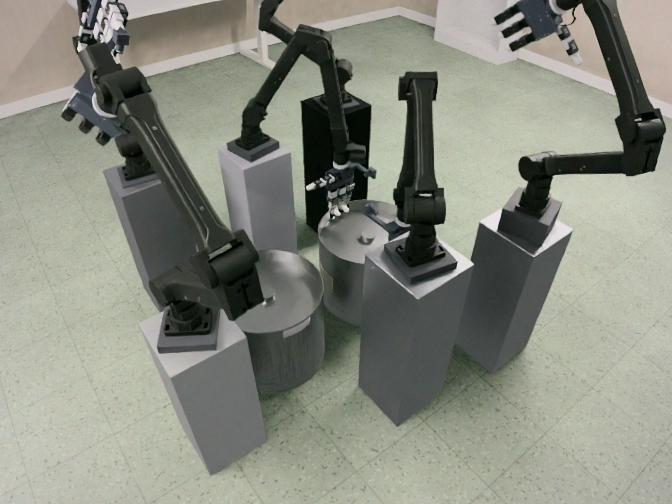

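Call:
move:
  arm2: {"target":[0.257,0.1456,0.393,-0.0998,0.995,0,0],"speed":0.08,"joints":{"hand_speed":-0.96,"hand_index_mcp":0.597,"hand_middle_mcp":0.597,"hand_ring_pip":0.0}}
  arm5: {"target":[0.2585,-0.1155,0.395,0.012,0,0.995,-0.0998],"speed":0.08,"joints":{"hand_speed":-0.96,"hand_index_mcp":0.597,"hand_middle_mcp":0.597,"hand_ring_pip":0.0}}

Call:
move:
  arm2: {"target":[0.257,0.1533,0.3795,-0.1987,0.9801,0,0],"speed":0.08,"joints":{"hand_index_mcp":0.44,"hand_middle_mcp":0.44}}
  arm5: {"target":[0.2585,-0.1232,0.382,0.012,0,0.9801,-0.1987],"speed":0.08,"joints":{"hand_index_mcp":0.44,"hand_middle_mcp":0.44}}
  cameras: ["cam_high"]

Scene clock: 1513.47 s.
Joint torques (N m): arm1=[3.02 1.32 9.68 1.74 0.03 0] | arm2=[-1.73 -12.63 3.6 -0.68 -0.33 -0.06] | arm3=[1.55 3.49 11.18 3.04 0.15 -0.13] | arm4=[2.08 1.44 10.67 2.7 -0.05 -0.1] | arm5=[-0.67 -10.11 1.21 -0.32 0.27 0.08] | arm6=[-2.55 3.14 9.85 2 -0.04 0.06]
Motor temperatures (°C): arm1=[25 29 49 28 26 26] | arm2=[28 34 33 29 30 26] | arm3=[25 26 45 26 28 26] | arm4=[25 25 46 28 25 26] | arm5=[29 37 35 29 26 28] | arm6=[25 26 48 27 26 28]
Heat: arm1: hottest joint3_rad 49 °C; arm2: hottest joint2_rad 34 °C; arm3: hottest joint3_rad 45 °C; arm4: hottest joint3_rad 46 °C; arm5: hottest joint2_rad 37 °C; arm6: hottest joint3_rad 48 °C.
move: arm2 done; arm5 done
Joint velocities: within noise
arm1, arm3, arm4, arm6: as last shown
arm2.joint_positions: joint1_rad=+0.611 joint2_rad=+2.206 joint3_rad=+0.871 joint4_rad=-0.392 joint5_rad=-0.137 joint6_rad=+0.785 hand_index_mcp=+0.600 hand_index_abd=+0.001 hand_index_pip=+0.585 hand_index_dip=-0.598 hand_middle_mcp=+0.598 hand_middle_abd=+0.000 hand_middle_pip=+0.579 hand_middle_dip=-0.602 hand_ring_mcp=+0.996 hand_ring_abd=-0.001 hand_ring_pip=+0.003 hand_ring_dip=+0.696 hand_thumb_cmc=+0.714 hand_thumb_axl=+0.677 hand_thumb_mcp=+0.223 hand_thumb_ipl=+0.168 hand_current_limit=+0.790 hand_speed=-0.960
arm2.joint_status: all done
arm2.hand_state: goal,goal,goal,goal,goal,goal,goal,goal,goal,goal,goal,goal,goal,goal,goal,goal
arm2.index_mcp_current_ma: 1
arm2.index_abd_current_ma: 0
arm2.index_pip_current_ma: 7
arm2.index_dip_current_ma: 9
arm2.middle_mcp_current_ma: 0
arm2.middle_abd_current_ma: 0
arm2.middle_pip_current_ma: 1
arm2.middle_dip_current_ma: 4
arm2.ring_mcp_current_ma: -2
arm2.ring_abd_current_ma: 0
arm2.ring_pip_current_ma: 2
arm2.ring_dip_current_ma: 0
arm2.thumb_cmc_current_ma: 0
arm2.thumb_axl_current_ma: 0
arm2.thumb_mcp_current_ma: -2
arm2.thumb_ipl_current_ma: 0
arm2.hand_goal_index_mcp: 0.598
arm2.hand_goal_index_abd: 0.000
arm2.hand_goal_index_pip: 0.576
arm2.hand_goal_index_dip: -0.608
arm2.hand_goal_middle_mcp: 0.598
arm2.hand_goal_middle_abd: 0.000
arm2.hand_goal_middle_pip: 0.576
arm2.hand_goal_middle_dip: -0.608
arm2.hand_goal_ring_mcp: 1.000
arm2.hand_goal_ring_abd: 0.000
arm2.hand_goal_ring_pip: 0.000
arm2.hand_goal_ring_dip: 0.696
arm2.hand_goal_thumb_cmc: 0.714
arm2.hand_goal_thumb_axl: 0.678
arm2.hand_goal_thumb_mcp: 0.226
arm2.hand_goal_thumb_ipl: 0.168
arm2.hand: x=+0.2509 y=+0.1527 z=+0.3917 quat_wxyz=(-0.099, +0.995, -0.001, -0.005) (m; scene frame)
arm2.hand_target: x=+0.2569 y=+0.1456 z=+0.3932 quat_wxyz=(-0.100, +0.995, +0.000, +0.000) (m; scene frame)
arm2.hand_status: done (0.010 m and 0.6 deg from the pose sent, 0.017 m and 11.1 deg at the start)
arm5.joint_positions: joint1_rad=-0.397 joint2_rad=+2.364 joint3_rad=+0.881 joint4_rad=-0.240 joint5_rad=+0.121 joint6_rad=-0.616 hand_index_mcp=+0.605 hand_index_abd=+0.006 hand_index_pip=+0.581 hand_index_dip=-0.603 hand_middle_mcp=+0.606 hand_middle_abd=+0.002 hand_middle_pip=+0.587 hand_middle_dip=-0.597 hand_ring_mcp=+0.996 hand_ring_abd=+0.001 hand_ring_pip=+0.003 hand_ring_dip=+0.696 hand_thumb_cmc=+0.714 hand_thumb_axl=+0.677 hand_thumb_mcp=+0.223 hand_thumb_ipl=+0.168 hand_current_limit=+0.790 hand_speed=-0.960
arm5.joint_status: all done
arm5.hand_state: goal,goal,goal,goal,goal,goal,goal,goal,goal,goal,goal,goal,goal,goal,goal,goal
arm5.index_mcp_current_ma: 12
arm5.index_abd_current_ma: 8
arm5.index_pip_current_ma: 7
arm5.index_dip_current_ma: 8
arm5.middle_mcp_current_ma: 14
arm5.middle_abd_current_ma: 2
arm5.middle_pip_current_ma: 20
arm5.middle_dip_current_ma: 21
arm5.ring_mcp_current_ma: -6
arm5.ring_abd_current_ma: 0
arm5.ring_pip_current_ma: 4
arm5.ring_dip_current_ma: 0
arm5.thumb_cmc_current_ma: 0
arm5.thumb_axl_current_ma: -1
arm5.thumb_mcp_current_ma: -5
arm5.thumb_ipl_current_ma: 0
arm5.hand_goal_index_mcp: 0.598
arm5.hand_goal_index_abd: 0.000
arm5.hand_goal_index_pip: 0.576
arm5.hand_goal_index_dip: -0.608
arm5.hand_goal_middle_mcp: 0.598
arm5.hand_goal_middle_abd: 0.000
arm5.hand_goal_middle_pip: 0.576
arm5.hand_goal_middle_dip: -0.608
arm5.hand_goal_ring_mcp: 1.000
arm5.hand_goal_ring_abd: 0.000
arm5.hand_goal_ring_pip: 0.000
arm5.hand_goal_ring_dip: 0.696
arm5.hand_goal_thumb_cmc: 0.714
arm5.hand_goal_thumb_axl: 0.678
arm5.hand_goal_thumb_mcp: 0.226
arm5.hand_goal_thumb_ipl: 0.168
arm5.hand: x=+0.2580 y=-0.1187 z=+0.3946 quat_wxyz=(+0.010, -0.002, +0.995, -0.098) (m; scene frame)
arm5.hand_target: x=+0.2584 y=-0.1156 z=+0.3950 quat_wxyz=(+0.012, +0.000, +0.995, -0.100) (m; scene frame)
arm5.hand_status: done (0.003 m and 0.4 deg from the pose sent, 0.015 m and 11.0 deg at the start)
pictures: none

Scene clock: 1515.23 s.
Joint torques (N m): arm1=[3.02 1.32 9.68 1.76 0.04 0] | arm2=[-1.79 -13.1 3.81 -1.09 -0.42 -0.07] | arm3=[1.79 3.49 11.14 2.96 0.16 -0.23] | arm4=[2.26 1.26 10.77 2.66 0 -0.09] | arm5=[0.09 -11.75 1.8 -0.79 0.54 0.12] | arm6=[-2.14 3.25 9.88 2.03 -0.03 0.06]
Motor temperatures (°C): arm1=[25 29 49 28 26 26] | arm2=[28 34 33 29 30 26] | arm3=[25 26 45 26 28 26] | arm4=[25 25 46 28 25 26] | arm5=[29 37 35 29 26 28] | arm6=[25 26 48 27 26 28]
Heat: arm1: hottest joint3_rad 49 °C; arm2: hottest joint2_rad 34 °C; arm3: hottest joint3_rad 45 °C; arm4: hottest joint3_rad 46 °C; arm5: hottest joint2_rad 37 °C; arm6: hottest joint3_rad 48 °C.
move: arm2 done; arm5 done
Joint velocities: within noise
arm1, arm3, arm4, arm6: as last shown
arm2.joint_positions: joint1_rad=+0.560 joint2_rad=+2.260 joint3_rad=+0.979 joint4_rad=-0.604 joint5_rad=-0.260 joint6_rad=+0.703 hand_index_mcp=+0.444 hand_index_abd=+0.001 hand_index_pip=+0.585 hand_index_dip=-0.598 hand_middle_mcp=+0.439 hand_middle_abd=+0.000 hand_middle_pip=+0.579 hand_middle_dip=-0.603 hand_ring_mcp=+0.996 hand_ring_abd=-0.001 hand_ring_pip=+0.002 hand_ring_dip=+0.696 hand_thumb_cmc=+0.713 hand_thumb_axl=+0.677 hand_thumb_mcp=+0.223 hand_thumb_ipl=+0.168 hand_current_limit=+0.790 hand_speed=-0.960
arm2.joint_status: all done
arm2.hand_state: goal,goal,goal,goal,goal,goal,goal,goal,goal,goal,goal,goal,goal,goal,goal,goal
arm2.index_mcp_current_ma: 3
arm2.index_abd_current_ma: 0
arm2.index_pip_current_ma: 7
arm2.index_dip_current_ma: 9
arm2.middle_mcp_current_ma: 0
arm2.middle_abd_current_ma: 0
arm2.middle_pip_current_ma: 1
arm2.middle_dip_current_ma: 3
arm2.ring_mcp_current_ma: -2
arm2.ring_abd_current_ma: 0
arm2.ring_pip_current_ma: 1
arm2.ring_dip_current_ma: 0
arm2.thumb_cmc_current_ma: 0
arm2.thumb_axl_current_ma: 0
arm2.thumb_mcp_current_ma: -2
arm2.thumb_ipl_current_ma: 0
arm2.hand_goal_index_mcp: 0.440
arm2.hand_goal_index_abd: 0.000
arm2.hand_goal_index_pip: 0.576
arm2.hand_goal_index_dip: -0.608
arm2.hand_goal_middle_mcp: 0.440
arm2.hand_goal_middle_abd: 0.000
arm2.hand_goal_middle_pip: 0.576
arm2.hand_goal_middle_dip: -0.608
arm2.hand_goal_ring_mcp: 1.000
arm2.hand_goal_ring_abd: 0.000
arm2.hand_goal_ring_pip: 0.000
arm2.hand_goal_ring_dip: 0.696
arm2.hand_goal_thumb_cmc: 0.714
arm2.hand_goal_thumb_axl: 0.678
arm2.hand_goal_thumb_mcp: 0.226
arm2.hand_goal_thumb_ipl: 0.168
arm2.hand: x=+0.2519 y=+0.1606 z=+0.3783 quat_wxyz=(-0.197, +0.980, -0.001, -0.005) (m; scene frame)
arm2.hand_target: x=+0.2569 y=+0.1534 z=+0.3796 quat_wxyz=(-0.198, +0.980, +0.000, +0.000) (m; scene frame)
arm2.hand_status: done (0.009 m and 0.6 deg from the pose sent, 0.014 m and 11.6 deg at the start)
arm5.joint_positions: joint1_rad=-0.352 joint2_rad=+2.409 joint3_rad=+0.999 joint4_rad=-0.489 joint5_rad=+0.216 joint6_rad=-0.547 hand_index_mcp=+0.448 hand_index_abd=+0.005 hand_index_pip=+0.581 hand_index_dip=-0.603 hand_middle_mcp=+0.448 hand_middle_abd=+0.001 hand_middle_pip=+0.587 hand_middle_dip=-0.597 hand_ring_mcp=+0.996 hand_ring_abd=+0.001 hand_ring_pip=+0.002 hand_ring_dip=+0.696 hand_thumb_cmc=+0.713 hand_thumb_axl=+0.677 hand_thumb_mcp=+0.223 hand_thumb_ipl=+0.168 hand_current_limit=+0.790 hand_speed=-0.960
arm5.joint_status: all done
arm5.hand_state: goal,goal,goal,goal,goal,goal,goal,goal,goal,goal,goal,goal,goal,goal,goal,goal
arm5.index_mcp_current_ma: 14
arm5.index_abd_current_ma: 7
arm5.index_pip_current_ma: 7
arm5.index_dip_current_ma: 8
arm5.middle_mcp_current_ma: 14
arm5.middle_abd_current_ma: 1
arm5.middle_pip_current_ma: 20
arm5.middle_dip_current_ma: 21
arm5.ring_mcp_current_ma: -6
arm5.ring_abd_current_ma: 0
arm5.ring_pip_current_ma: 3
arm5.ring_dip_current_ma: 0
arm5.thumb_cmc_current_ma: -1
arm5.thumb_axl_current_ma: -1
arm5.thumb_mcp_current_ma: -5
arm5.thumb_ipl_current_ma: 0
arm5.hand_goal_index_mcp: 0.440
arm5.hand_goal_index_abd: 0.000
arm5.hand_goal_index_pip: 0.576
arm5.hand_goal_index_dip: -0.608
arm5.hand_goal_middle_mcp: 0.440
arm5.hand_goal_middle_abd: 0.000
arm5.hand_goal_middle_pip: 0.576
arm5.hand_goal_middle_dip: -0.608
arm5.hand_goal_ring_mcp: 1.000
arm5.hand_goal_ring_abd: 0.000
arm5.hand_goal_ring_pip: 0.000
arm5.hand_goal_ring_dip: 0.696
arm5.hand_goal_thumb_cmc: 0.714
arm5.hand_goal_thumb_axl: 0.678
arm5.hand_goal_thumb_mcp: 0.226
arm5.hand_goal_thumb_ipl: 0.168
arm5.hand: x=+0.2574 y=-0.1263 z=+0.3804 quat_wxyz=(+0.009, -0.003, +0.981, -0.195) (m; scene frame)
arm5.hand_target: x=+0.2585 y=-0.1233 z=+0.3820 quat_wxyz=(+0.012, +0.000, +0.980, -0.199) (m; scene frame)
arm5.hand_status: done (0.004 m and 0.7 deg from the pose sent, 0.013 m and 11.7 deg at the start)
pictures: cam_high

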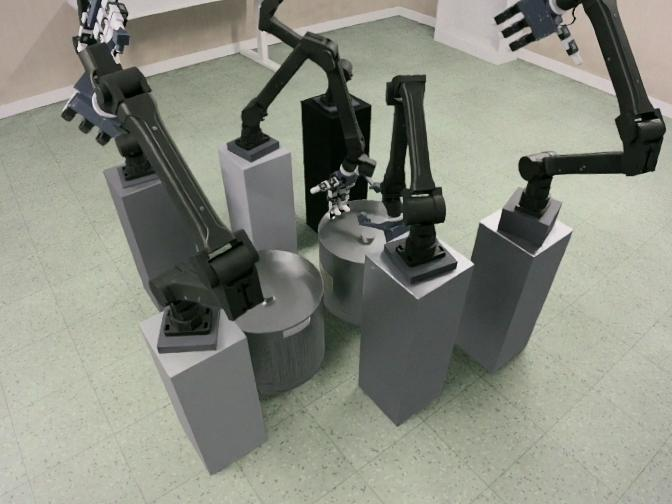

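Call:
zoom_image:
  camera: "cam_high"
  region: [280, 130, 480, 280]

Scaled by 2.520 from the camera's 672x504 image, which has a finer 960x720 frame.

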